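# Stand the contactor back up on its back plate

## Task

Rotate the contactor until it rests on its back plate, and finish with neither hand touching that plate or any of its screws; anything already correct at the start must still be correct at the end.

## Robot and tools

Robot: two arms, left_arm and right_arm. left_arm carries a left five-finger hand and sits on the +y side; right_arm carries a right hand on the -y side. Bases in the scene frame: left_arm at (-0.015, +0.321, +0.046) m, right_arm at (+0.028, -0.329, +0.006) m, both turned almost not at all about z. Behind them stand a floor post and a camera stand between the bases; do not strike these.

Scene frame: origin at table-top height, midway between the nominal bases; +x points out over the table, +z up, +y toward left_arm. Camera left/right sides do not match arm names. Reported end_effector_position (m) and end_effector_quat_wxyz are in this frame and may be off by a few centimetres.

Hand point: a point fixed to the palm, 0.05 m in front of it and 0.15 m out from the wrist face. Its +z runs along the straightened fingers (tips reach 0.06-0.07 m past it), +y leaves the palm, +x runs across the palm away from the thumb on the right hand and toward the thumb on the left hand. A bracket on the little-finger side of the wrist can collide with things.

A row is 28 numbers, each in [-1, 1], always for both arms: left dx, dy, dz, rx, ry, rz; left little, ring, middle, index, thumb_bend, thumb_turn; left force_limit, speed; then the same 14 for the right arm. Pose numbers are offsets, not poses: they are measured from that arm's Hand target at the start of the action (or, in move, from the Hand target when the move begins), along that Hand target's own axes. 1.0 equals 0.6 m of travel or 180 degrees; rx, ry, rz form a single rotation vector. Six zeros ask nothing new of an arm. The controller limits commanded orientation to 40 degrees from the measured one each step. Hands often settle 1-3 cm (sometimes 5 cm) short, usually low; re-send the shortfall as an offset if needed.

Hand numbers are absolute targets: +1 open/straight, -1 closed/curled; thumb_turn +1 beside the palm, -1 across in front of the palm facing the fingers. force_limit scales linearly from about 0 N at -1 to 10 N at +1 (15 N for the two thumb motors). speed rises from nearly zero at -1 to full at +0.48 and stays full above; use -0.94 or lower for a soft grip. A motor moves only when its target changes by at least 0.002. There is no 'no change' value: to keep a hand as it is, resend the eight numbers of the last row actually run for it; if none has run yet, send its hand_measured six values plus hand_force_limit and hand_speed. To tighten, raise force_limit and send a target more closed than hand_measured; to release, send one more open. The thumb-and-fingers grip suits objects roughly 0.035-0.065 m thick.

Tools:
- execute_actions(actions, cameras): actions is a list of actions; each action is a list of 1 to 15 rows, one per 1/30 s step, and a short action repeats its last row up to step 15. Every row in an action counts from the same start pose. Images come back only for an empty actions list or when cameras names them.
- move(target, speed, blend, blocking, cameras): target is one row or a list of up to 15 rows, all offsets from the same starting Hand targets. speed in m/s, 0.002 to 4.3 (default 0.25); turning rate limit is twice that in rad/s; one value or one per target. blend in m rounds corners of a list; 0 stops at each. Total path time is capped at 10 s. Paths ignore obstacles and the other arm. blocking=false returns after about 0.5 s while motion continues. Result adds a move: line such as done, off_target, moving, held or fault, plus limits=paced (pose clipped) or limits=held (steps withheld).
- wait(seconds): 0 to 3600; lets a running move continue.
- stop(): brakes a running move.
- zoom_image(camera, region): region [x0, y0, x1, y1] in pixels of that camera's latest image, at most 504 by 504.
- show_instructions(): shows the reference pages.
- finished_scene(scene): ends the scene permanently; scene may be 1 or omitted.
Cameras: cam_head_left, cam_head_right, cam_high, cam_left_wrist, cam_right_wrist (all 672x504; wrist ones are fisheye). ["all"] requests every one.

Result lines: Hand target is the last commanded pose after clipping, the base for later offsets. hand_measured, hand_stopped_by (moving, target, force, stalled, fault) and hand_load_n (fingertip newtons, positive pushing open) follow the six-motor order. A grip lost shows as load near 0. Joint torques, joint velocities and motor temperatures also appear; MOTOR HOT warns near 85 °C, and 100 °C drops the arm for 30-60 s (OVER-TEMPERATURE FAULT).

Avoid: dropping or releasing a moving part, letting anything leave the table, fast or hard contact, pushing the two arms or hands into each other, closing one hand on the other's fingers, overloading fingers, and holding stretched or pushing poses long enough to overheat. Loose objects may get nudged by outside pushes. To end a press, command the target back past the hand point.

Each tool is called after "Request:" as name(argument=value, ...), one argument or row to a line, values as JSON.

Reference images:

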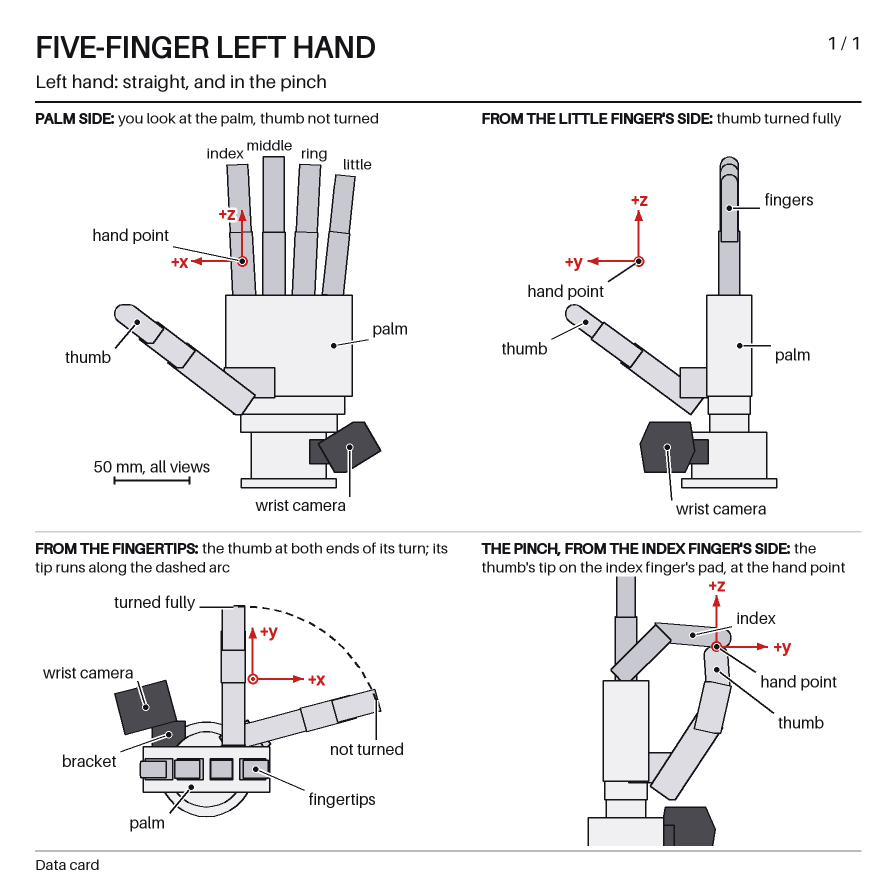

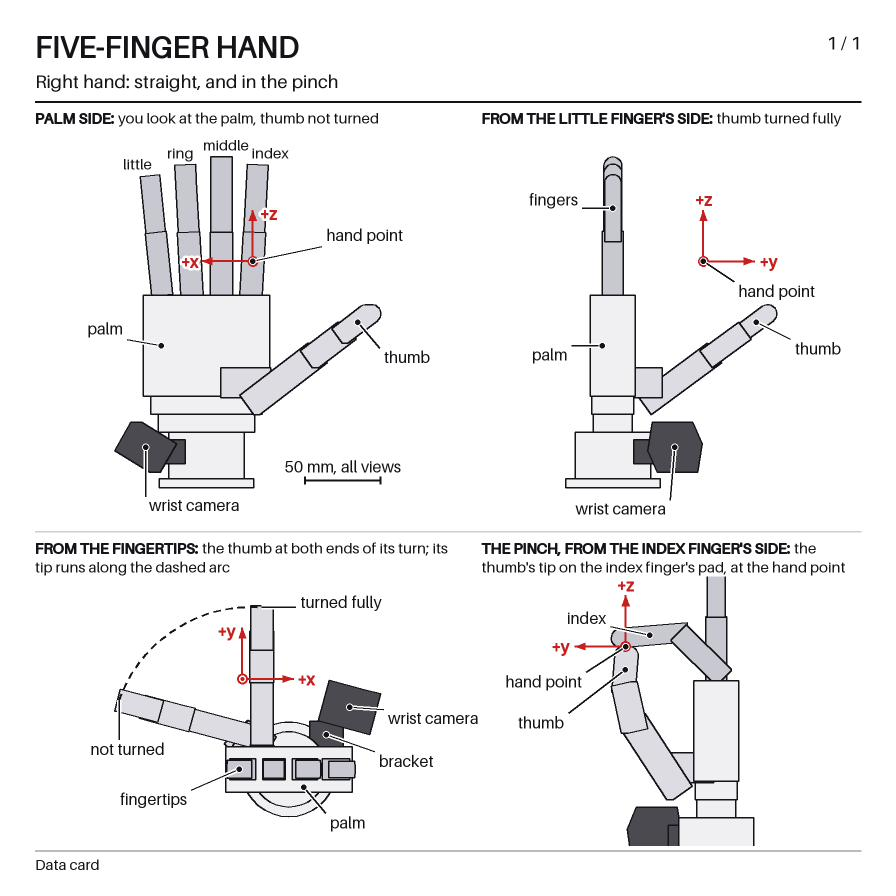

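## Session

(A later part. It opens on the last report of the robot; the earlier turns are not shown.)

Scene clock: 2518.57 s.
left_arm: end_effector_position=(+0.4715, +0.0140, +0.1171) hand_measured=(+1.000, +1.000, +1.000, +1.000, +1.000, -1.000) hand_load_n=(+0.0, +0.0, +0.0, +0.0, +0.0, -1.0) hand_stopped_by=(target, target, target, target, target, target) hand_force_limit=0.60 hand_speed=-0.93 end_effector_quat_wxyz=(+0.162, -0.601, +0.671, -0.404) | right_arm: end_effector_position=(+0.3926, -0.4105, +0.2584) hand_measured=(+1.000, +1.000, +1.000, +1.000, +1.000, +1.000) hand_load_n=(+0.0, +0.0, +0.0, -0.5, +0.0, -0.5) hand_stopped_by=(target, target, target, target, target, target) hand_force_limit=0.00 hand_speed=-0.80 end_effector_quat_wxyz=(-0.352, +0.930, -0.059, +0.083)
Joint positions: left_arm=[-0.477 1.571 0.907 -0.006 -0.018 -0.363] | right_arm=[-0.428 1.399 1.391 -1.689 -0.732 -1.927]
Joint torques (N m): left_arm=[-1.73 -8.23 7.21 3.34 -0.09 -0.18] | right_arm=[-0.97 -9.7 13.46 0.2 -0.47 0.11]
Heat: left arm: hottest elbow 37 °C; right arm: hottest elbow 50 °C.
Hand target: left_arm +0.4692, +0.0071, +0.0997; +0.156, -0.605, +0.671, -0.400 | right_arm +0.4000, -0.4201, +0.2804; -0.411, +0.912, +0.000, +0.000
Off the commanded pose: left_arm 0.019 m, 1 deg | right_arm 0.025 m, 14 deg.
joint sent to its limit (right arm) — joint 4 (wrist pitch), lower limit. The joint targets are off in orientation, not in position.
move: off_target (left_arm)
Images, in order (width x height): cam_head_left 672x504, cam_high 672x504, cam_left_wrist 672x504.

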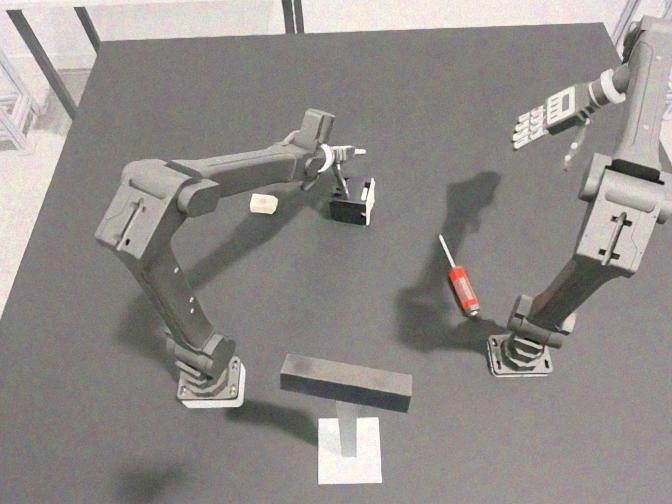

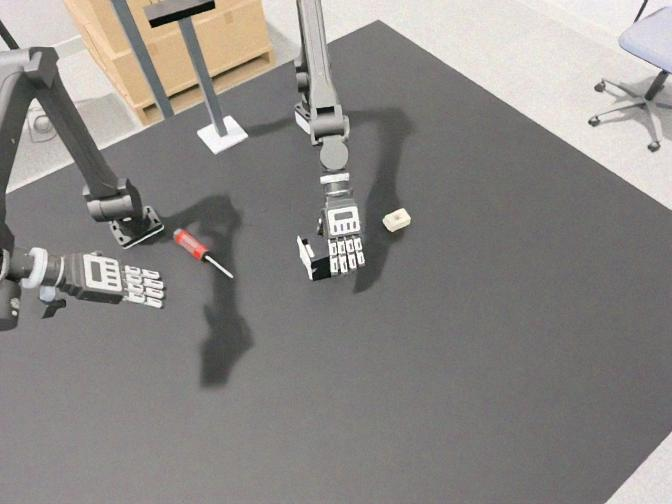

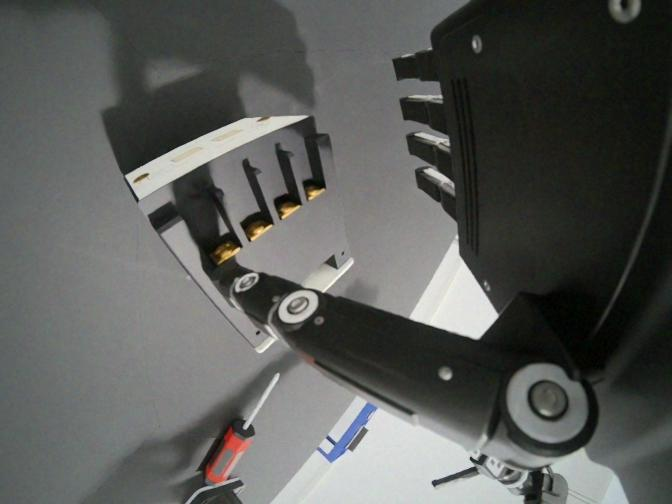

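Request:
zoom_image(
  camera="cam_left_wrist",
  region=[110, 100, 370, 370],
)

Request:
zoom_image(
  camera="cam_head_left",
  region=[325, 165, 385, 225],
)

Scaled by 1.867 from the camera's image (finer frame: 960x720).

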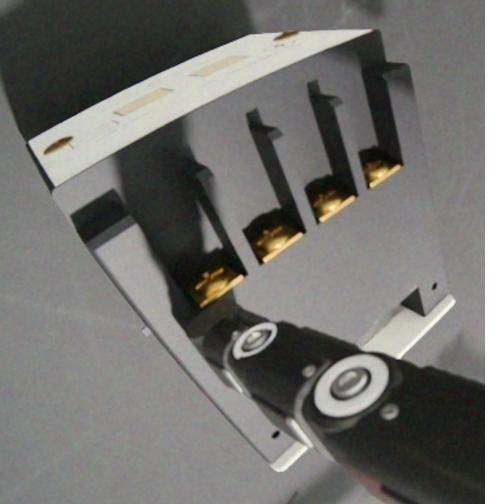

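Scaled by 8.400 from the camera's image (finer frame: 960x720).

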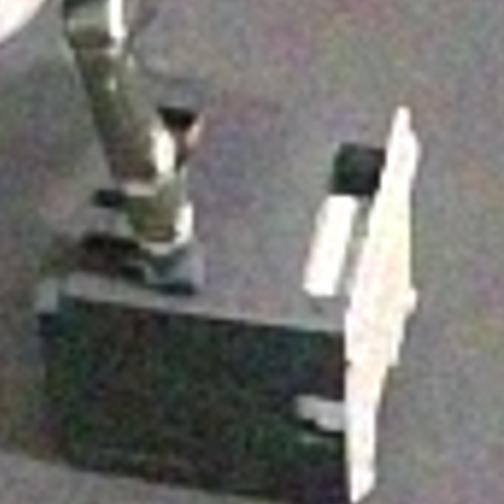

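Request:
move(
  target=[
    [0.0093,-0.0245,-0.0213,0,0,0,1,1,1,1,1,-1,0.6,-0.93,0,0,0,0,0,0,1,1,1,1,1,1,0,-0.8],
    [0.0103,-0.0005,-0.0483,0,0,0,1,1,1,1,1,-1,0.6,-0.93,0,0,0,0,0,0,1,1,1,1,1,1,0,-0.8],
  ],
  speed=0.04,
  cameras=["cam_head_left","cam_left_wrist","cam_high"],
)

Request:
zoom_image(
  camera="cam_head_left",
  region=[325, 165, 385, 225],
)

Request:
zoom_image(
  camera="cam_left_wrist",
  region=[110, 100, 370, 370],
)

Scene clock: 2604.13 s.
left_arm: end_effector_position=(+0.4562, +0.0147, +0.1175) hand_measured=(+1.000, +1.000, +1.000, +1.000, +1.000, -1.000) hand_load_n=(-0.5, +0.0, +0.0, +0.0, -0.5, -0.5) hand_stopped_by=(target, target, target, target, target, target) hand_force_limit=0.60 hand_speed=-0.93 end_effector_quat_wxyz=(+0.161, -0.603, +0.671, -0.400) | right_arm: end_effector_position=(+0.3926, -0.4105, +0.2584) hand_measured=(+1.000, +1.000, +1.000, +1.000, +1.000, +1.000) hand_load_n=(+0.0, +0.0, +0.0, -0.5, +0.0, -0.5) hand_stopped_by=(target, target, target, target, target, target) hand_force_limit=0.00 hand_speed=-0.80 end_effector_quat_wxyz=(-0.352, +0.930, -0.059, +0.083)
Joint positions: left_arm=[-0.492 1.539 0.874 -0.014 -0.031 -0.374] | right_arm=[-0.428 1.399 1.391 -1.689 -0.732 -1.927]
Joint torques (N m): left_arm=[-1.61 -11.81 7.01 1.66 0.01 -0.15] | right_arm=[-0.91 -9.7 13.46 0.21 -0.48 0.11]
Heat: left arm: hottest elbow 37 °C; right arm: hottest elbow 51 °C.
Hand target: left_arm +0.4481, +0.0114, +0.1201; +0.156, -0.605, +0.671, -0.400 | right_arm +0.4000, -0.4201, +0.2804; -0.411, +0.912, +0.000, +0.000
Off the commanded pose: left_arm 0.009 m, 1 deg | right_arm 0.025 m, 14 deg.
joint sent to its limit (right arm) — joint 4 (wrist pitch), lower limit. The joint targets are off in orientation, not in position.
move: done
Images, in order (width x height): cam_head_left 672x504, cam_high 672x504, cam_left_wrist 672x504.

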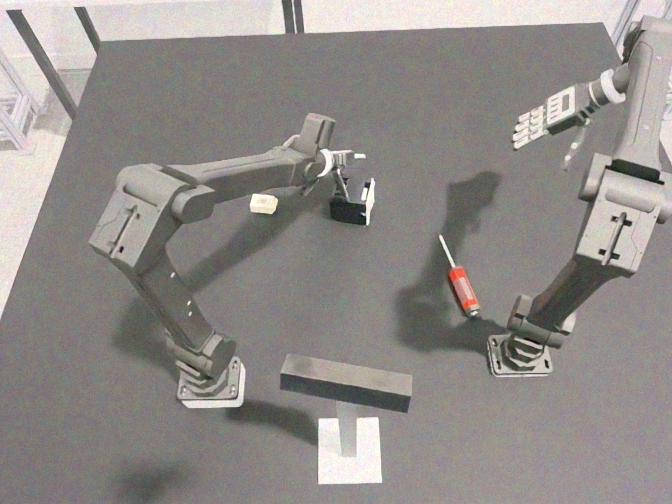

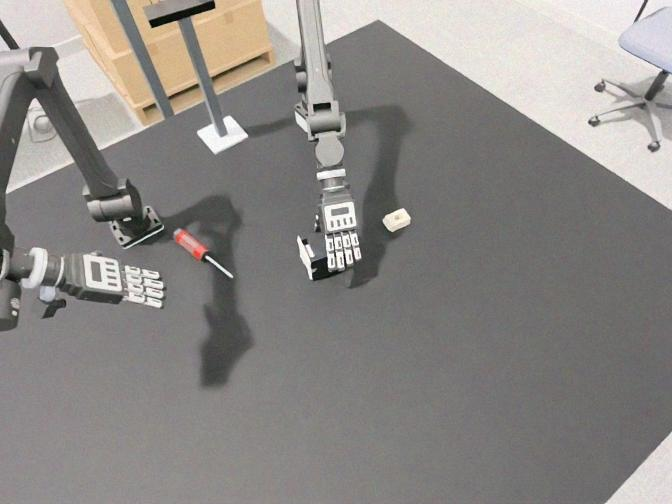

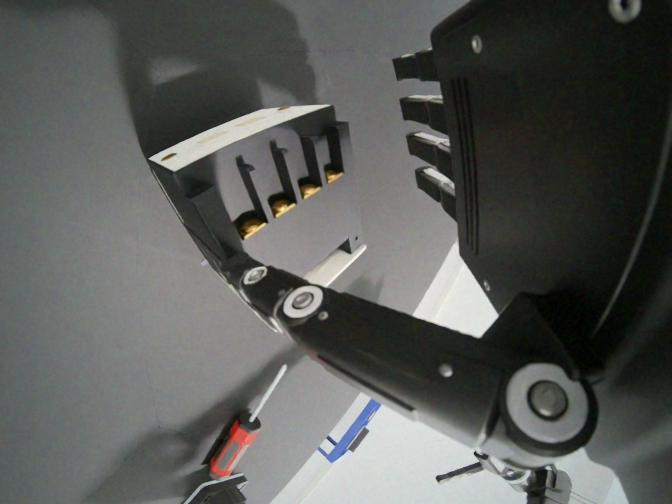

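Scaled by 8.400 from the camera's image (finer frame: 960x720).

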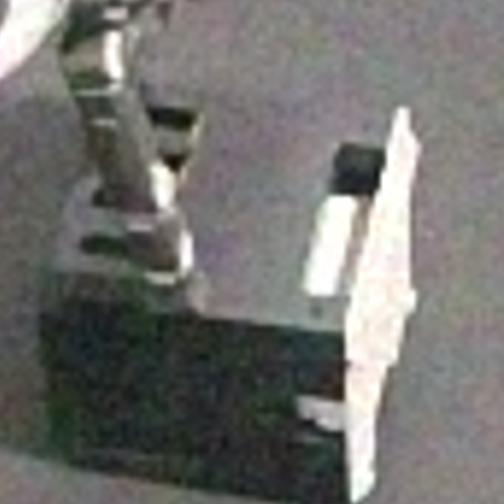

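Scaled by 1.867 from the camera's image (finer frame: 960x720).

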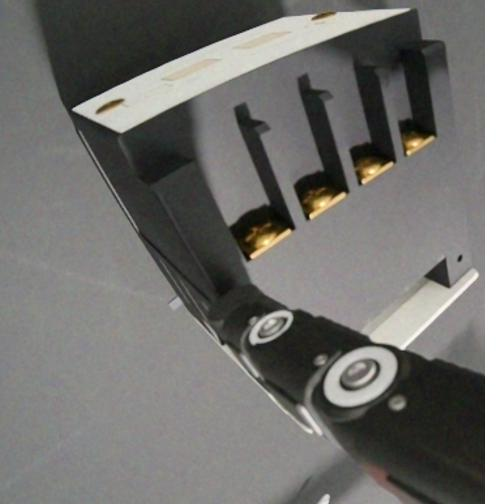

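Request:
move(
  target=[0.0062,0,-0.0237,0,0,0,1,1,1,1,1,-1,0.6,-0.93,0,0,0,0,0,0,1,1,1,1,1,1,0,-0.8],
  speed=0.04,
  cameras=["cam_left_wrist","cam_head_left"],
)

Request:
zoom_image(
  camera="cam_head_left",
  region=[325, 165, 385, 225],
)

Scene clock: 2661.37 s.
left_arm: end_effector_position=(+0.4423, +0.0157, +0.1235) hand_measured=(+1.000, +1.000, +1.000, +1.000, +1.000, -1.000) hand_load_n=(-0.5, +0.0, +0.0, +0.0, +0.0, +0.0) hand_stopped_by=(target, target, target, target, target, target) hand_force_limit=0.60 hand_speed=-0.93 end_effector_quat_wxyz=(+0.159, -0.602, +0.674, -0.397) | right_arm: end_effector_position=(+0.3926, -0.4105, +0.2584) hand_measured=(+1.000, +1.000, +1.000, +1.000, +1.000, +1.000) hand_load_n=(-0.5, +0.0, +0.0, -0.5, +0.0, -0.5) hand_stopped_by=(target, target, target, target, target, target) hand_force_limit=0.00 hand_speed=-0.80 end_effector_quat_wxyz=(-0.352, +0.930, -0.059, +0.083)
Joint positions: left_arm=[-0.504 1.5 0.853 -0.04 -0.037 -0.379] | right_arm=[-0.428 1.399 1.391 -1.689 -0.732 -1.927]
Joint torques (N m): left_arm=[-1.38 -11.34 7.56 1.65 -0.06 -0.17] | right_arm=[-0.97 -9.64 13.46 0.21 -0.47 0.11]
Heat: left arm: hottest elbow 36 °C; right arm: hottest elbow 51 °C.
Hand target: left_arm +0.4374, +0.0129, +0.1300; +0.156, -0.605, +0.671, -0.400 | right_arm +0.4000, -0.4201, +0.2804; -0.411, +0.912, +0.000, +0.000
Off the commanded pose: left_arm 0.009 m, 1 deg | right_arm 0.025 m, 14 deg.
joint sent to its limit (right arm) — joint 4 (wrist pitch), lower limit. The joint targets are off in orientation, not in position.
move: done
Images, in order (width x height): cam_head_left 672x504, cam_left_wrist 672x504.

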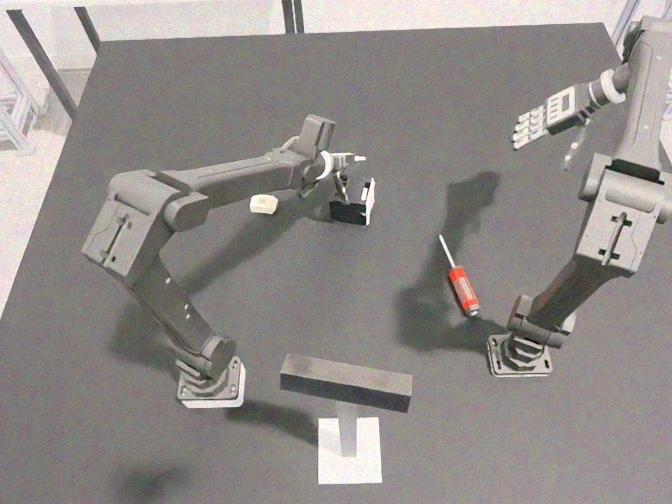

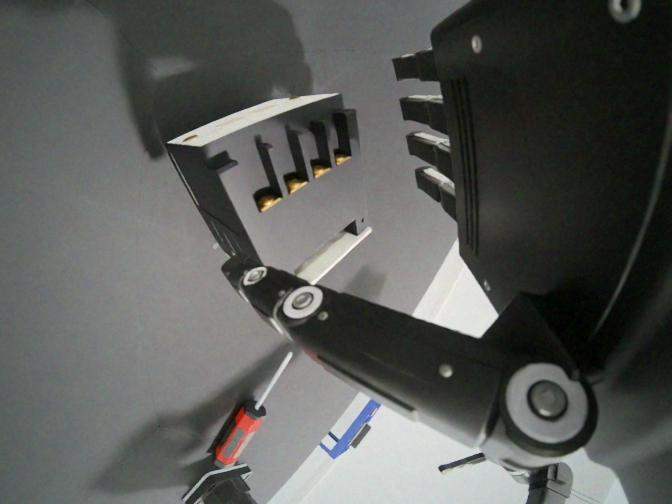

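Scaled by 8.400 from the camera's image (finer frame: 960x720).

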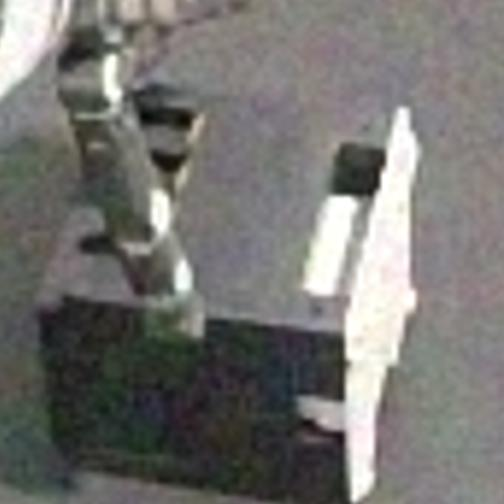

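Request:
execute_actions(
  actions=[],
  cameras=["cam_head_left","cam_left_wrist","cam_high"],
)

Scene clock: 2705.30 s.
left_arm: end_effector_position=(+0.4423, +0.0157, +0.1234) hand_measured=(+1.000, +1.000, +1.000, +1.000, +1.000, -1.000) hand_load_n=(+0.0, +0.0, +0.0, +0.0, +0.0, +0.0) hand_stopped_by=(target, target, target, target, target, target) hand_force_limit=0.60 hand_speed=-0.93 end_effector_quat_wxyz=(+0.159, -0.602, +0.674, -0.397) | right_arm: end_effector_position=(+0.3926, -0.4105, +0.2584) hand_measured=(+1.000, +1.000, +1.000, +1.000, +1.000, +1.000) hand_load_n=(+0.0, +0.0, +0.0, +0.0, +0.0, -0.5) hand_stopped_by=(target, target, target, target, target, target) hand_force_limit=0.00 hand_speed=-0.80 end_effector_quat_wxyz=(-0.352, +0.930, -0.059, +0.083)
Joint positions: left_arm=[-0.504 1.5 0.853 -0.04 -0.037 -0.379] | right_arm=[-0.428 1.399 1.391 -1.689 -0.732 -1.927]
Joint velocities: within noise
Joint torques (N m): left_arm=[-1.49 -11.81 7.5 1.62 -0.07 -0.17] | right_arm=[-0.97 -9.7 13.46 0.21 -0.48 0.11]
Motor temperatures (°C): left_arm=[32 34 36 30 29 31] | right_arm=[28 31 51 28 32 28]
Heat: left arm: hottest elbow 36 °C; right arm: hottest elbow 51 °C.
Hand target: left_arm +0.4373, +0.0129, +0.1299; +0.156, -0.605, +0.671, -0.400 | right_arm +0.4000, -0.4201, +0.2804; -0.411, +0.912, +0.000, +0.000
Off the commanded pose: left_arm 0.009 m, 1 deg | right_arm 0.025 m, 14 deg.
Images, in order (width x height): cam_head_left 672x504, cam_high 672x504, cam_left_wrist 672x504.

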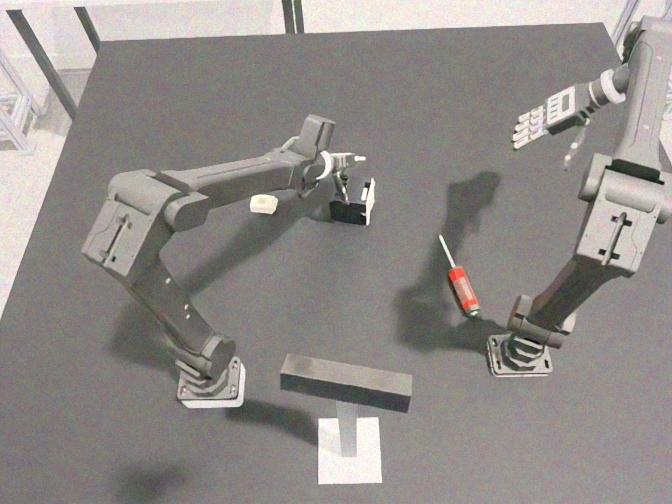

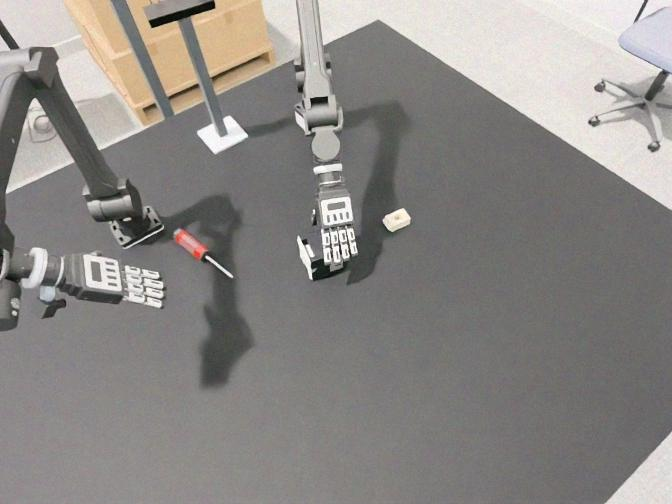

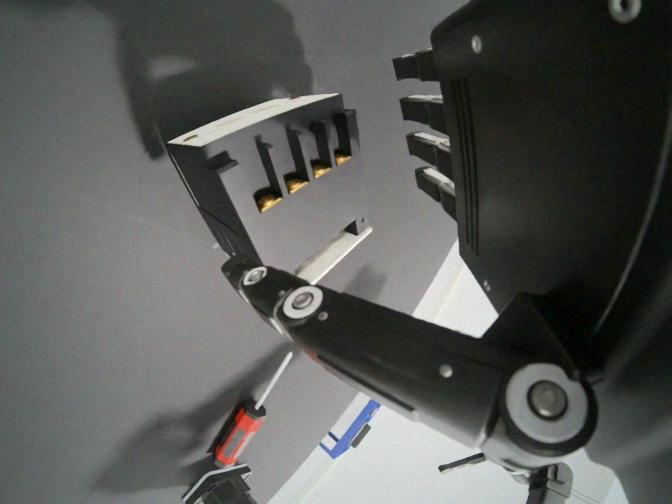

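Request:
zoom_image(
  camera="cam_left_wrist",
  region=[140, 70, 400, 300],
)

Request:
zoom_image(
  camera="cam_high",
  region=[280, 200, 380, 300],
)

Request:
zoom_image(
  camera="cam_head_left",
  region=[290, 120, 410, 240],
)

Scaled by 1.938 from the camera's image (finer frame: 960x720).

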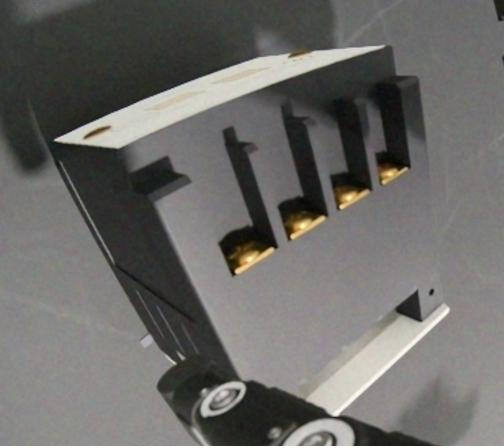

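Scaled by 5.040 from the camera's image (finer frame: 960x720).

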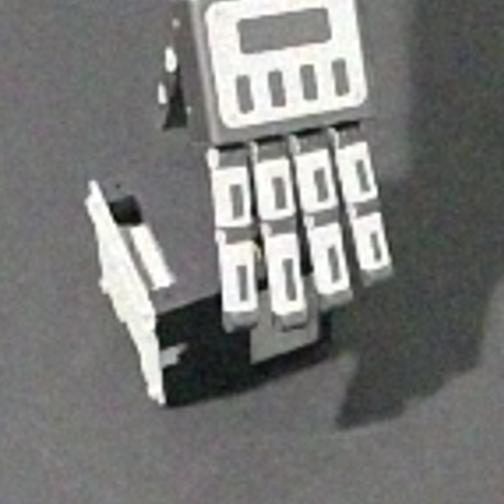

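Scaled by 4.200 from the camera's image (finer frame: 960x720).

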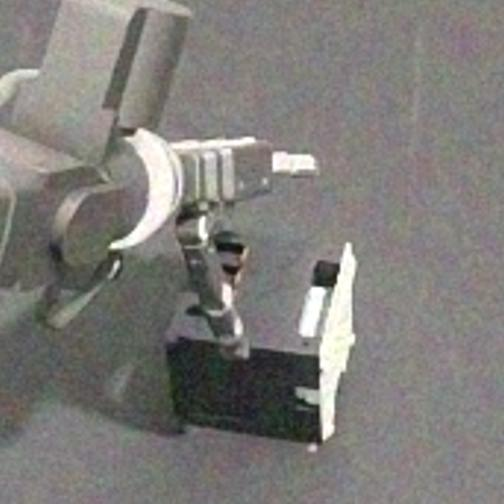

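Request:
move(
  target=[-0.00632, 0.01917, 0.02808, 0, 0, 0, 1, 1, 1, 1, 1, -1, 0.6, -0.93, 0, 0, 0, 0, 0, 0, 1, 1, 1, 1, 1, 1, 0, -0.8],
  speed=0.04,
  cameras=["cam_left_wrist"],
)

Scene clock: 2742.33 s.
left_arm: end_effector_position=(+0.4419, +0.0160, +0.1137) hand_measured=(+1.000, +1.000, +1.000, +1.000, +1.000, -1.000) hand_load_n=(+0.0, +0.0, +0.0, +0.0, +0.0, +0.0) hand_stopped_by=(target, target, target, target, target, target) hand_force_limit=0.60 hand_speed=-0.93 end_effector_quat_wxyz=(+0.158, -0.603, +0.674, -0.396) | right_arm: end_effector_position=(+0.3926, -0.4105, +0.2584) hand_measured=(+1.000, +1.000, +1.000, +1.000, +1.000, +1.000) hand_load_n=(+0.0, +0.0, +0.0, +0.0, +0.0, +0.0) hand_stopped_by=(target, target, target, target, target, target) hand_force_limit=0.00 hand_speed=-0.80 end_effector_quat_wxyz=(-0.352, +0.930, -0.059, +0.083)
Joint positions: left_arm=[-0.504 1.517 0.843 -0.017 -0.037 -0.38] | right_arm=[-0.428 1.399 1.391 -1.689 -0.732 -1.927]
Joint torques (N m): left_arm=[-1.55 -8.94 7.5 3.06 -0.07 -0.16] | right_arm=[-0.97 -9.64 13.46 0.2 -0.47 0.11]
Heat: left arm: hottest elbow 36 °C; right arm: hottest elbow 51 °C.
Hand target: left_arm +0.4419, +0.0099, +0.1100; +0.156, -0.605, +0.671, -0.400 | right_arm +0.4000, -0.4201, +0.2804; -0.411, +0.912, +0.000, +0.000
Off the commanded pose: left_arm 0.007 m, 1 deg | right_arm 0.025 m, 14 deg.
joint sent to its limit (right arm) — joint 4 (wrist pitch), lower limit. The joint targets are off in orientation, not in position.
move: done

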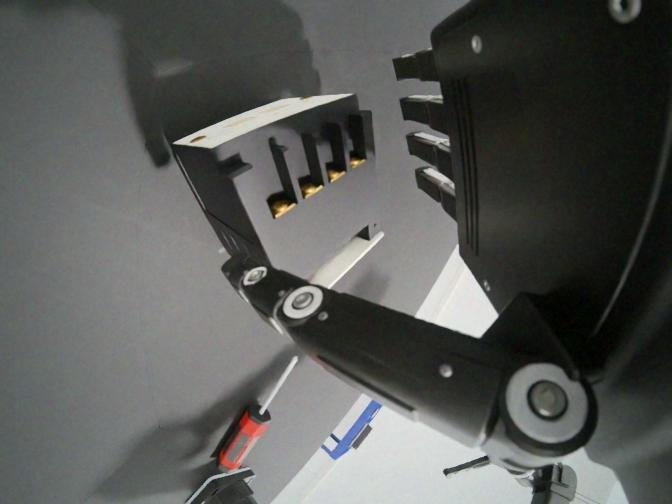

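Request:
move(
  target=[-0.00458, 0.01209, 0.01054, 0, 0, 0, 1, 1, 1, 1, 1, -1, 0.6, -0.93, 0, 0, 0, 0, 0, 0, 1, 1, 1, 1, 1, 1, 0, -0.8],
  speed=0.04,
  cameras=["cam_left_wrist", "cam_head_left"],
)

Scene clock: 2758.90 s.
left_arm: end_effector_position=(+0.4419, +0.0160, +0.1031) hand_measured=(+1.000, +1.000, +1.000, +1.000, +1.000, -1.000) hand_load_n=(+0.0, +0.0, +0.0, +0.0, +0.0, +0.0) hand_stopped_by=(target, target, target, target, target, target) hand_force_limit=0.60 hand_speed=-0.93 end_effector_quat_wxyz=(+0.158, -0.603, +0.674, -0.395) | right_arm: end_effector_position=(+0.3926, -0.4105, +0.2584) hand_measured=(+1.000, +1.000, +1.000, +1.000, +1.000, +1.000) hand_load_n=(+0.0, +0.0, +0.0, -0.5, +0.0, +0.0) hand_stopped_by=(target, target, target, target, target, target) hand_force_limit=0.00 hand_speed=-0.80 end_effector_quat_wxyz=(-0.352, +0.930, -0.059, +0.083)
Joint positions: left_arm=[-0.504 1.538 0.832 0.014 -0.037 -0.38] | right_arm=[-0.428 1.399 1.391 -1.689 -0.732 -1.927]
Joint torques (N m): left_arm=[-1.32 -9.05 7.34 2.97 -0.07 -0.16] | right_arm=[-0.97 -9.7 13.46 0.2 -0.47 0.11]
Heat: left arm: hottest elbow 37 °C; right arm: hottest elbow 51 °C.
Hand target: left_arm +0.4419, +0.0099, +0.1000; +0.156, -0.605, +0.671, -0.400 | right_arm +0.4000, -0.4201, +0.2804; -0.411, +0.912, +0.000, +0.000
Off the commanded pose: left_arm 0.007 m, 1 deg | right_arm 0.025 m, 14 deg.
joint sent to its limit (right arm) — joint 4 (wrist pitch), lower limit. The joint targets are off in orientation, not in position.
move: done
Images, in order (width x height): cam_head_left 672x504, cam_left_wrist 672x504.

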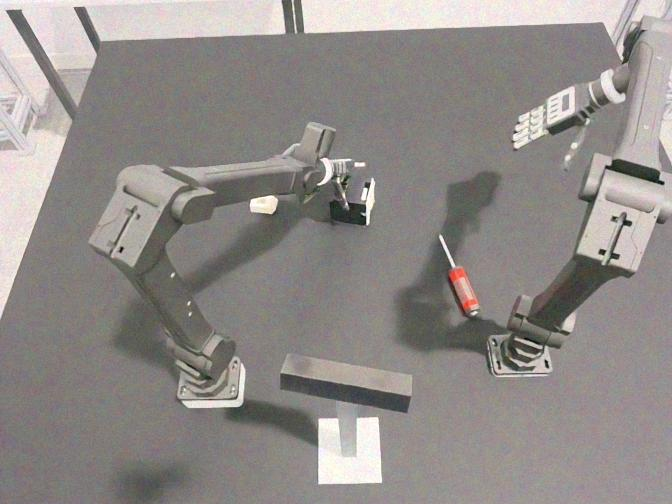

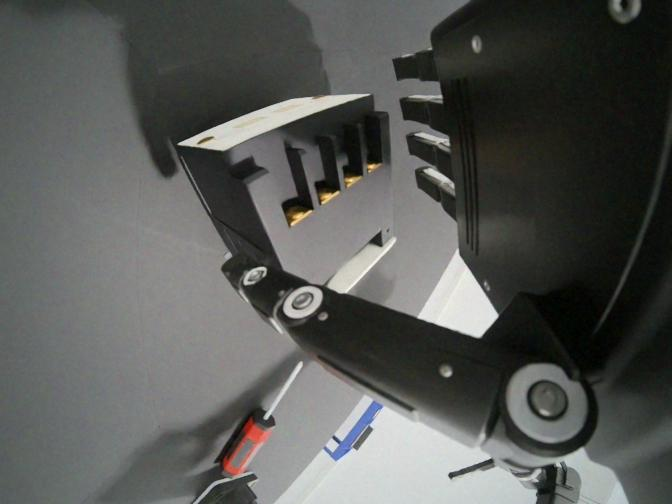

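Request:
move(
  target=[0.00017, -0.00850, 0.00980, 0, 0, 0, 1, 1, 1, 1, 1, -1, 0.6, -0.93, 0, 0, 0, 0, 0, 0, 1, 1, 1, 1, 1, 1, 0, -0.8],
  speed=0.04,
)

Scene clock: 2803.40 s.
left_arm: end_effector_position=(+0.4407, +0.0166, +0.0945) hand_measured=(+1.000, +1.000, +1.000, +1.000, +1.000, -1.000) hand_load_n=(-0.5, +0.0, +0.0, +0.0, +0.0, +0.0) hand_stopped_by=(target, target, target, target, target, target) hand_force_limit=0.60 hand_speed=-0.93 end_effector_quat_wxyz=(+0.156, -0.606, +0.677, -0.388) | right_arm: end_effector_position=(+0.3926, -0.4105, +0.2584) hand_measured=(+1.000, +1.000, +1.000, +1.000, +1.000, +1.000) hand_load_n=(+0.0, +0.0, +0.0, +0.0, -0.5, +0.0) hand_stopped_by=(target, target, target, target, target, target) hand_force_limit=0.00 hand_speed=-0.80 end_effector_quat_wxyz=(-0.352, +0.930, -0.059, +0.083)
Joint positions: left_arm=[-0.504 1.554 0.832 0.014 -0.037 -0.38] | right_arm=[-0.428 1.399 1.391 -1.689 -0.732 -1.927]
Joint torques (N m): left_arm=[-1.08 -9.23 9.07 2.84 0.1 -0.14] | right_arm=[-0.97 -9.7 13.46 0.21 -0.47 0.11]
Heat: left arm: hottest elbow 37 °C; right arm: hottest elbow 51 °C.
Hand target: left_arm +0.4495, +0.0080, +0.1000; +0.156, -0.605, +0.671, -0.400 | right_arm +0.4000, -0.4201, +0.2804; -0.411, +0.912, +0.000, +0.000
Off the commanded pose: left_arm 0.013 m, 2 deg | right_arm 0.025 m, 14 deg.
joint sent to its limit (right arm) — joint 4 (wrist pitch), lower limit. The joint targets are off in orientation, not in position.
move: off_target (left_arm)

Request:
move(
  target=[0.00496, -0.00366, 0.00637, 0, 0, 0, 1, 1, 1, 1, 1, -1, 0.6, -0.93, 0, 0, 0, 0, 0, 0, 1, 1, 1, 1, 1, 1, 0, -0.8],
  speed=0.04,
  cameras=["cam_left_wrist"],
)

Scene clock: 2812.00 s.
left_arm: end_effector_position=(+0.4401, +0.0170, +0.0897) hand_measured=(+1.000, +1.000, +1.000, +1.000, +1.000, -1.000) hand_load_n=(+0.0, +0.0, +0.0, -0.5, +0.0, +0.0) hand_stopped_by=(target, target, target, target, target, target) hand_force_limit=0.60 hand_speed=-0.93 end_effector_quat_wxyz=(+0.154, -0.607, +0.678, -0.384) | right_arm: end_effector_position=(+0.3926, -0.4105, +0.2584) hand_measured=(+1.000, +1.000, +1.000, +1.000, +1.000, +1.000) hand_load_n=(-0.5, +0.0, +0.0, +0.0, +0.0, +0.0) hand_stopped_by=(target, target, target, target, target, target) hand_force_limit=0.00 hand_speed=-0.80 end_effector_quat_wxyz=(-0.352, +0.930, -0.059, +0.083)
Joint positions: left_arm=[-0.504 1.564 0.832 0.014 -0.037 -0.38] | right_arm=[-0.428 1.399 1.391 -1.689 -0.732 -1.927]
Joint torques (N m): left_arm=[-1.38 -9.41 10.15 2.69 -0.04 -0.17] | right_arm=[-1.03 -9.7 13.46 0.2 -0.47 0.11]
Heat: left arm: hottest elbow 37 °C; right arm: hottest elbow 51 °C.
Hand target: left_arm +0.4530, +0.0040, +0.1000; +0.156, -0.605, +0.671, -0.400 | right_arm +0.4000, -0.4201, +0.2804; -0.411, +0.912, +0.000, +0.000
Off the commanded pose: left_arm 0.021 m, 2 deg | right_arm 0.025 m, 14 deg.
joint sent to its limit (right arm) — joint 4 (wrist pitch), lower limit. The joint targets are off in orientation, not in position.
move: off_target (left_arm)

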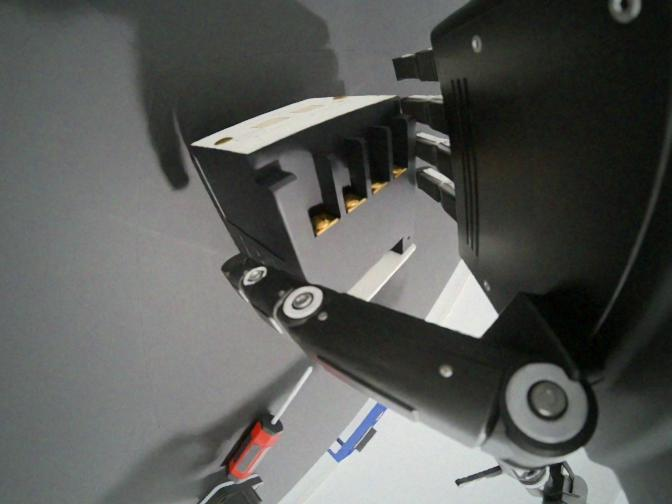

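Request:
move(
  target=[0.00679, -0.01378, 0.00293, 0, 0, 0, 1, 1, 1, 1, 1, -1, 0.6, -0.93, 0, 0, 0, 0, 0, 0, 1, 1, 1, 1, 1, 1, 0, -0.8],
  speed=0.04,
)

Scene clock: 2866.57 s.
left_arm: end_effector_position=(+0.4466, +0.0134, +0.0959) hand_measured=(+1.000, +1.000, +1.000, +1.000, +1.000, -1.000) hand_load_n=(+0.0, +0.0, +0.0, +0.0, -0.5, +0.0) hand_stopped_by=(target, target, target, target, target, target) hand_force_limit=0.60 hand_speed=-0.93 end_effector_quat_wxyz=(+0.157, -0.605, +0.676, -0.390) | right_arm: end_effector_position=(+0.3926, -0.4105, +0.2584) hand_measured=(+1.000, +1.000, +1.000, +1.000, +1.000, +1.000) hand_load_n=(+0.0, +0.0, +0.0, +0.0, +0.0, +0.0) hand_stopped_by=(target, target, target, target, target, target) hand_force_limit=0.00 hand_speed=-0.80 end_effector_quat_wxyz=(-0.352, +0.930, -0.059, +0.083)
Joint positions: left_arm=[-0.504 1.566 0.849 0.014 -0.038 -0.38] | right_arm=[-0.428 1.399 1.391 -1.689 -0.732 -1.927]
Joint torques (N m): left_arm=[-1.49 -9.41 11.08 1.8 -0.08 -0.15] | right_arm=[-0.97 -9.7 13.46 0.21 -0.47 0.11]
Heat: left arm: hottest elbow 39 °C; right arm: hottest elbow 51 °C.
Hand target: left_arm +0.4591, +0.0002, +0.1060; +0.156, -0.605, +0.671, -0.400 | right_arm +0.4000, -0.4201, +0.2804; -0.411, +0.912, +0.000, +0.000
Off the commanded pose: left_arm 0.021 m, 1 deg | right_arm 0.025 m, 14 deg.
joint sent to its limit (right arm) — joint 4 (wrist pitch), lower limit. The joint targets are off in orientation, not in position.
move: off_target (left_arm)

Request:
move(
  target=[-0.00576, 0.01395, 0.01346, 0, 0, 0, 1, 1, 1, 1, 1, -1, 0.6, -0.93, 0, 0, 0, 0, 0, 0, 1, 1, 1, 1, 1, 1, 0, -0.8],
  speed=0.04,
  cameras=["cam_left_wrist", "cam_high"],
)

Scene clock: 2878.93 s.
left_arm: end_effector_position=(+0.4456, +0.0139, +0.0824) hand_measured=(+1.000, +1.000, +1.000, +1.000, +1.000, -1.000) hand_load_n=(+0.0, +0.0, +0.0, -0.5, +0.0, +0.0) hand_stopped_by=(target, target, target, target, target, target) hand_force_limit=0.60 hand_speed=-0.93 end_effector_quat_wxyz=(+0.154, -0.608, +0.680, -0.381) | right_arm: end_effector_position=(+0.3926, -0.4105, +0.2584) hand_measured=(+1.000, +1.000, +1.000, +1.000, +1.000, +1.000) hand_load_n=(+0.0, +0.0, +0.0, +0.0, +0.0, +0.0) hand_stopped_by=(target, target, target, target, target, target) hand_force_limit=0.00 hand_speed=-0.80 end_effector_quat_wxyz=(-0.352, +0.930, -0.059, +0.083)
Joint positions: left_arm=[-0.504 1.594 0.849 0.021 -0.038 -0.38] | right_arm=[-0.428 1.399 1.391 -1.689 -0.732 -1.927]
Joint torques (N m): left_arm=[-1.38 -9.82 10.03 2.96 -0.04 -0.15] | right_arm=[-0.97 -9.64 13.46 0.21 -0.48 0.11]
Heat: left arm: hottest elbow 39 °C; right arm: hottest elbow 51 °C.
Hand target: left_arm +0.4597, +0.0002, +0.0938; +0.156, -0.605, +0.671, -0.400 | right_arm +0.4000, -0.4201, +0.2804; -0.411, +0.912, +0.000, +0.000
Off the commanded pose: left_arm 0.023 m, 2 deg | right_arm 0.025 m, 14 deg.
joint sent to its limit (right arm) — joint 4 (wrist pitch), lower limit. The joint targets are off in orientation, not in position.
move: off_target (left_arm)
Images, in order (width x height): cam_high 672x504, cam_left_wrist 672x504.

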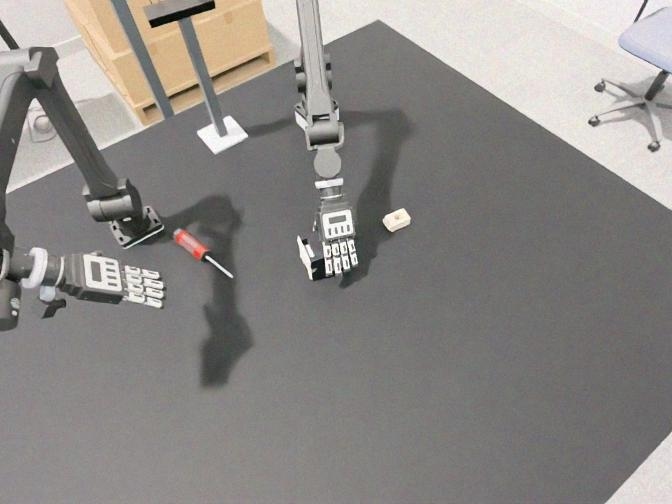

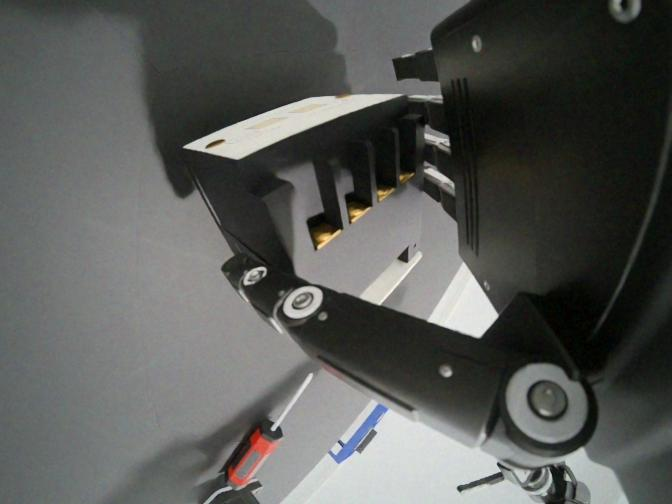

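Request:
move(
  target=[-0.00403, 0.00853, 0.00959, 0, 0, 0, 1, 1, 1, 1, 1, -1, 0.6, -0.93, 0, 0, 0, 0, 0, 0, 1, 1, 1, 1, 1, 1, 0, -0.8],
  speed=0.04,
  cameras=["cam_left_wrist", "cam_head_left"],
)

Scene clock: 2893.90 s.
left_arm: end_effector_position=(+0.4484, +0.0124, +0.0772) hand_measured=(+1.000, +1.000, +1.000, +1.000, +1.000, -1.000) hand_load_n=(+0.0, +0.0, +0.0, +0.0, +0.0, +0.0) hand_stopped_by=(target, target, target, target, target, target) hand_force_limit=0.60 hand_speed=-0.93 end_effector_quat_wxyz=(+0.154, -0.607, +0.679, -0.383) | right_arm: end_effector_position=(+0.3926, -0.4105, +0.2584) hand_measured=(+1.000, +1.000, +1.000, +1.000, +1.000, +1.000) hand_load_n=(+0.0, -0.5, +0.0, +0.0, +0.0, -0.5) hand_stopped_by=(target, target, target, target, target, target) hand_force_limit=0.00 hand_speed=-0.80 end_effector_quat_wxyz=(-0.352, +0.930, -0.059, +0.083)
Joint positions: left_arm=[-0.504 1.611 0.849 0.043 -0.038 -0.38] | right_arm=[-0.428 1.399 1.391 -1.689 -0.732 -1.927]
Joint torques (N m): left_arm=[-1.32 -9.41 9.55 2.99 0 -0.15] | right_arm=[-0.97 -9.64 13.46 0.2 -0.48 0.11]
Heat: left arm: hottest elbow 39 °C; right arm: hottest elbow 51 °C.
Hand target: left_arm +0.4607, +0.0002, +0.0859; +0.156, -0.605, +0.671, -0.400 | right_arm +0.4000, -0.4201, +0.2804; -0.411, +0.912, +0.000, +0.000
Off the commanded pose: left_arm 0.019 m, 2 deg | right_arm 0.025 m, 14 deg.
joint sent to its limit (right arm) — joint 4 (wrist pitch), lower limit. The joint targets are off in orientation, not in position.
move: off_target (left_arm)
Images, in order (width x height): cam_head_left 672x504, cam_left_wrist 672x504.

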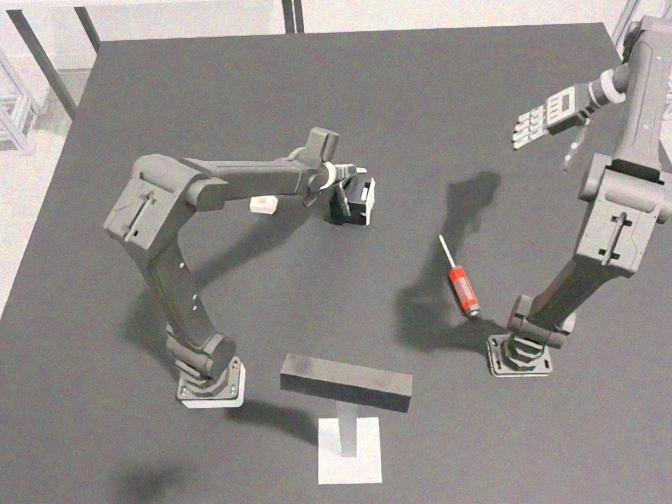

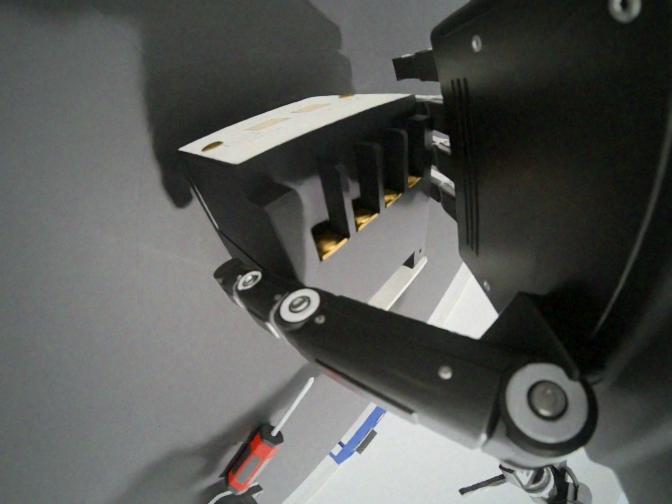

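Request:
zoom_image(
  camera="cam_left_wrist",
  region=[160, 80, 460, 330],
)

Request:
zoom_image(
  camera="cam_head_left",
  region=[310, 140, 400, 240],
)

Scaled by 1.680 from the camera's image (finer frame: 960x720).

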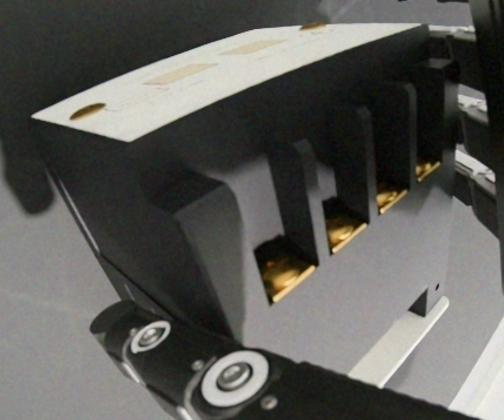

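Scaled by 5.040 from the camera's image (finer frame: 960x720).

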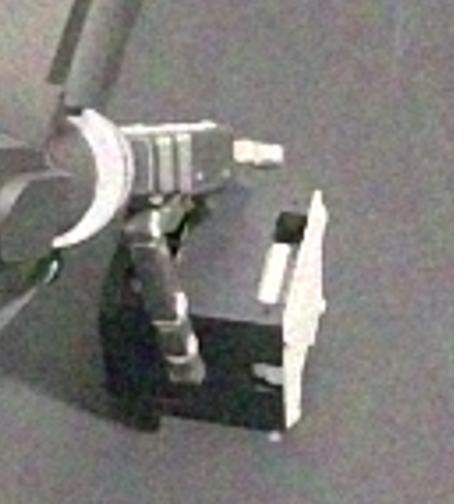

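Request:
move(
  target=[0, 0, 0, 0, 0, 0, 1, 1, 0.2, 0.2, 1, -1, -0.2, -0.9, 0, 0, 0, 0, 0, 0, 1, 1, 1, 1, 1, 1, 0, -0.8],
  cameras=["cam_left_wrist"],
)

Scene clock: 2934.00 s.
left_arm: end_effector_position=(+0.4501, +0.0116, +0.0786) hand_measured=(+1.000, +1.000, +0.574, +0.470, +1.000, -1.000) hand_load_n=(+0.0, +0.0, +2.5, +4.5, +1.0, +2.0) hand_stopped_by=(target, target, force, force, target, target) hand_force_limit=-0.20 hand_speed=-0.90 end_effector_quat_wxyz=(+0.156, -0.606, +0.677, -0.387) | right_arm: end_effector_position=(+0.3926, -0.4105, +0.2584) hand_measured=(+1.000, +1.000, +1.000, +1.000, +1.000, +1.000) hand_load_n=(+0.0, +0.0, +0.0, +0.0, +0.0, +0.0) hand_stopped_by=(target, target, target, target, target, target) hand_force_limit=0.00 hand_speed=-0.80 end_effector_quat_wxyz=(-0.352, +0.930, -0.059, +0.083)
Joint positions: left_arm=[-0.504 1.611 0.849 0.052 -0.038 -0.38] | right_arm=[-0.428 1.399 1.391 -1.689 -0.732 -1.927]
Joint torques (N m): left_arm=[-1.32 -9.76 9.57 2.65 0.03 -0.15] | right_arm=[-0.97 -9.76 13.45 0.21 -0.47 0.11]
Heat: left arm: hottest elbow 39 °C; right arm: hottest elbow 51 °C.
Hand target: left_arm +0.4606, +0.0002, +0.0858; +0.156, -0.605, +0.671, -0.400 | right_arm +0.4000, -0.4201, +0.2804; -0.411, +0.912, +0.000, +0.000
Off the commanded pose: left_arm 0.017 m, 2 deg | right_arm 0.025 m, 14 deg.
joint sent to its limit (right arm) — joint 4 (wrist pitch), lower limit. The joint targets are off in orientation, not in position.
move: done

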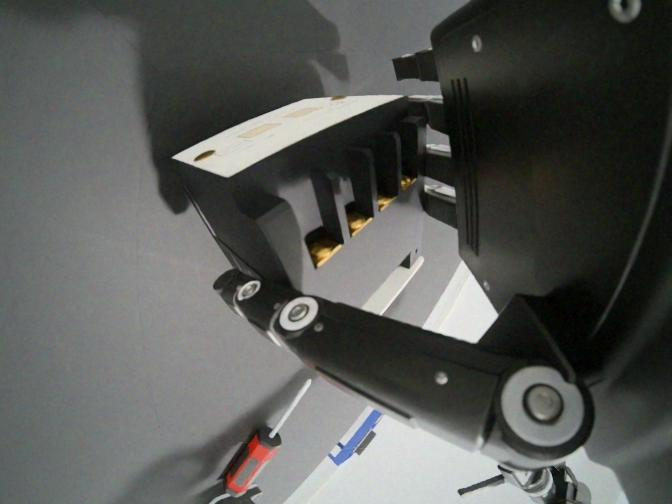

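Request:
move(
  target=[0, 0, 0, 0, 0, 0, 1, 1, 0.1, 0.1, 1, -1, 0.3, -0.9, 0, 0, 0, 0, 0, 0, 1, 1, 1, 1, 1, 1, 0, -0.8],
  cameras=["cam_left_wrist"],
)

Scene clock: 2948.73 s.
left_arm: end_effector_position=(+0.4513, +0.0114, +0.0795) hand_measured=(+1.000, +1.000, +0.484, +0.418, +1.000, -1.000) hand_load_n=(+0.0, +0.0, +6.5, +5.5, +2.0, +3.0) hand_stopped_by=(target, target, force, force, target, target) hand_force_limit=0.30 hand_speed=-0.90 end_effector_quat_wxyz=(+0.158, -0.606, +0.676, -0.389) | right_arm: end_effector_position=(+0.3926, -0.4105, +0.2584) hand_measured=(+1.000, +1.000, +1.000, +1.000, +1.000, +1.000) hand_load_n=(-0.5, +0.0, +0.0, +0.0, +0.0, +0.0) hand_stopped_by=(target, target, target, target, target, target) hand_force_limit=0.00 hand_speed=-0.80 end_effector_quat_wxyz=(-0.352, +0.930, -0.059, +0.083)
Joint positions: left_arm=[-0.504 1.611 0.849 0.058 -0.04 -0.38] | right_arm=[-0.428 1.399 1.391 -1.689 -0.732 -1.927]
Joint torques (N m): left_arm=[-1.26 -9.64 9.51 2.41 0.11 -0.15] | right_arm=[-1.03 -9.7 13.46 0.21 -0.47 0.11]
Heat: left arm: hottest elbow 39 °C; right arm: hottest elbow 51 °C.
Hand target: left_arm +0.4607, +0.0001, +0.0858; +0.156, -0.605, +0.671, -0.400 | right_arm +0.4000, -0.4201, +0.2804; -0.411, +0.912, +0.000, +0.000
Off the commanded pose: left_arm 0.016 m, 1 deg | right_arm 0.025 m, 14 deg.
joint sent to its limit (right arm) — joint 4 (wrist pitch), lower limit. The joint targets are off in orientation, not in position.
move: done

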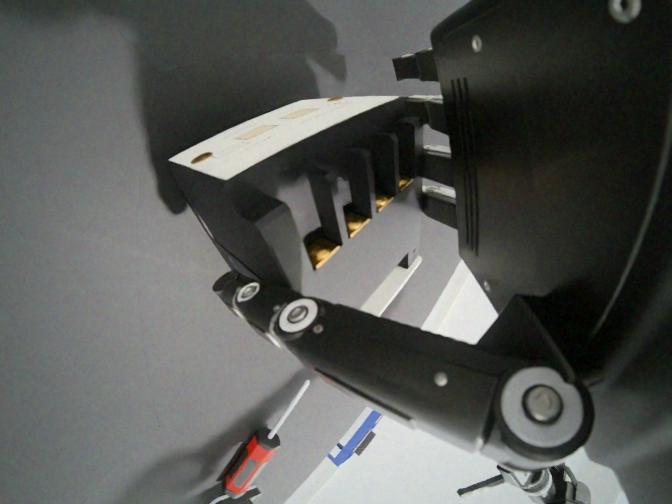

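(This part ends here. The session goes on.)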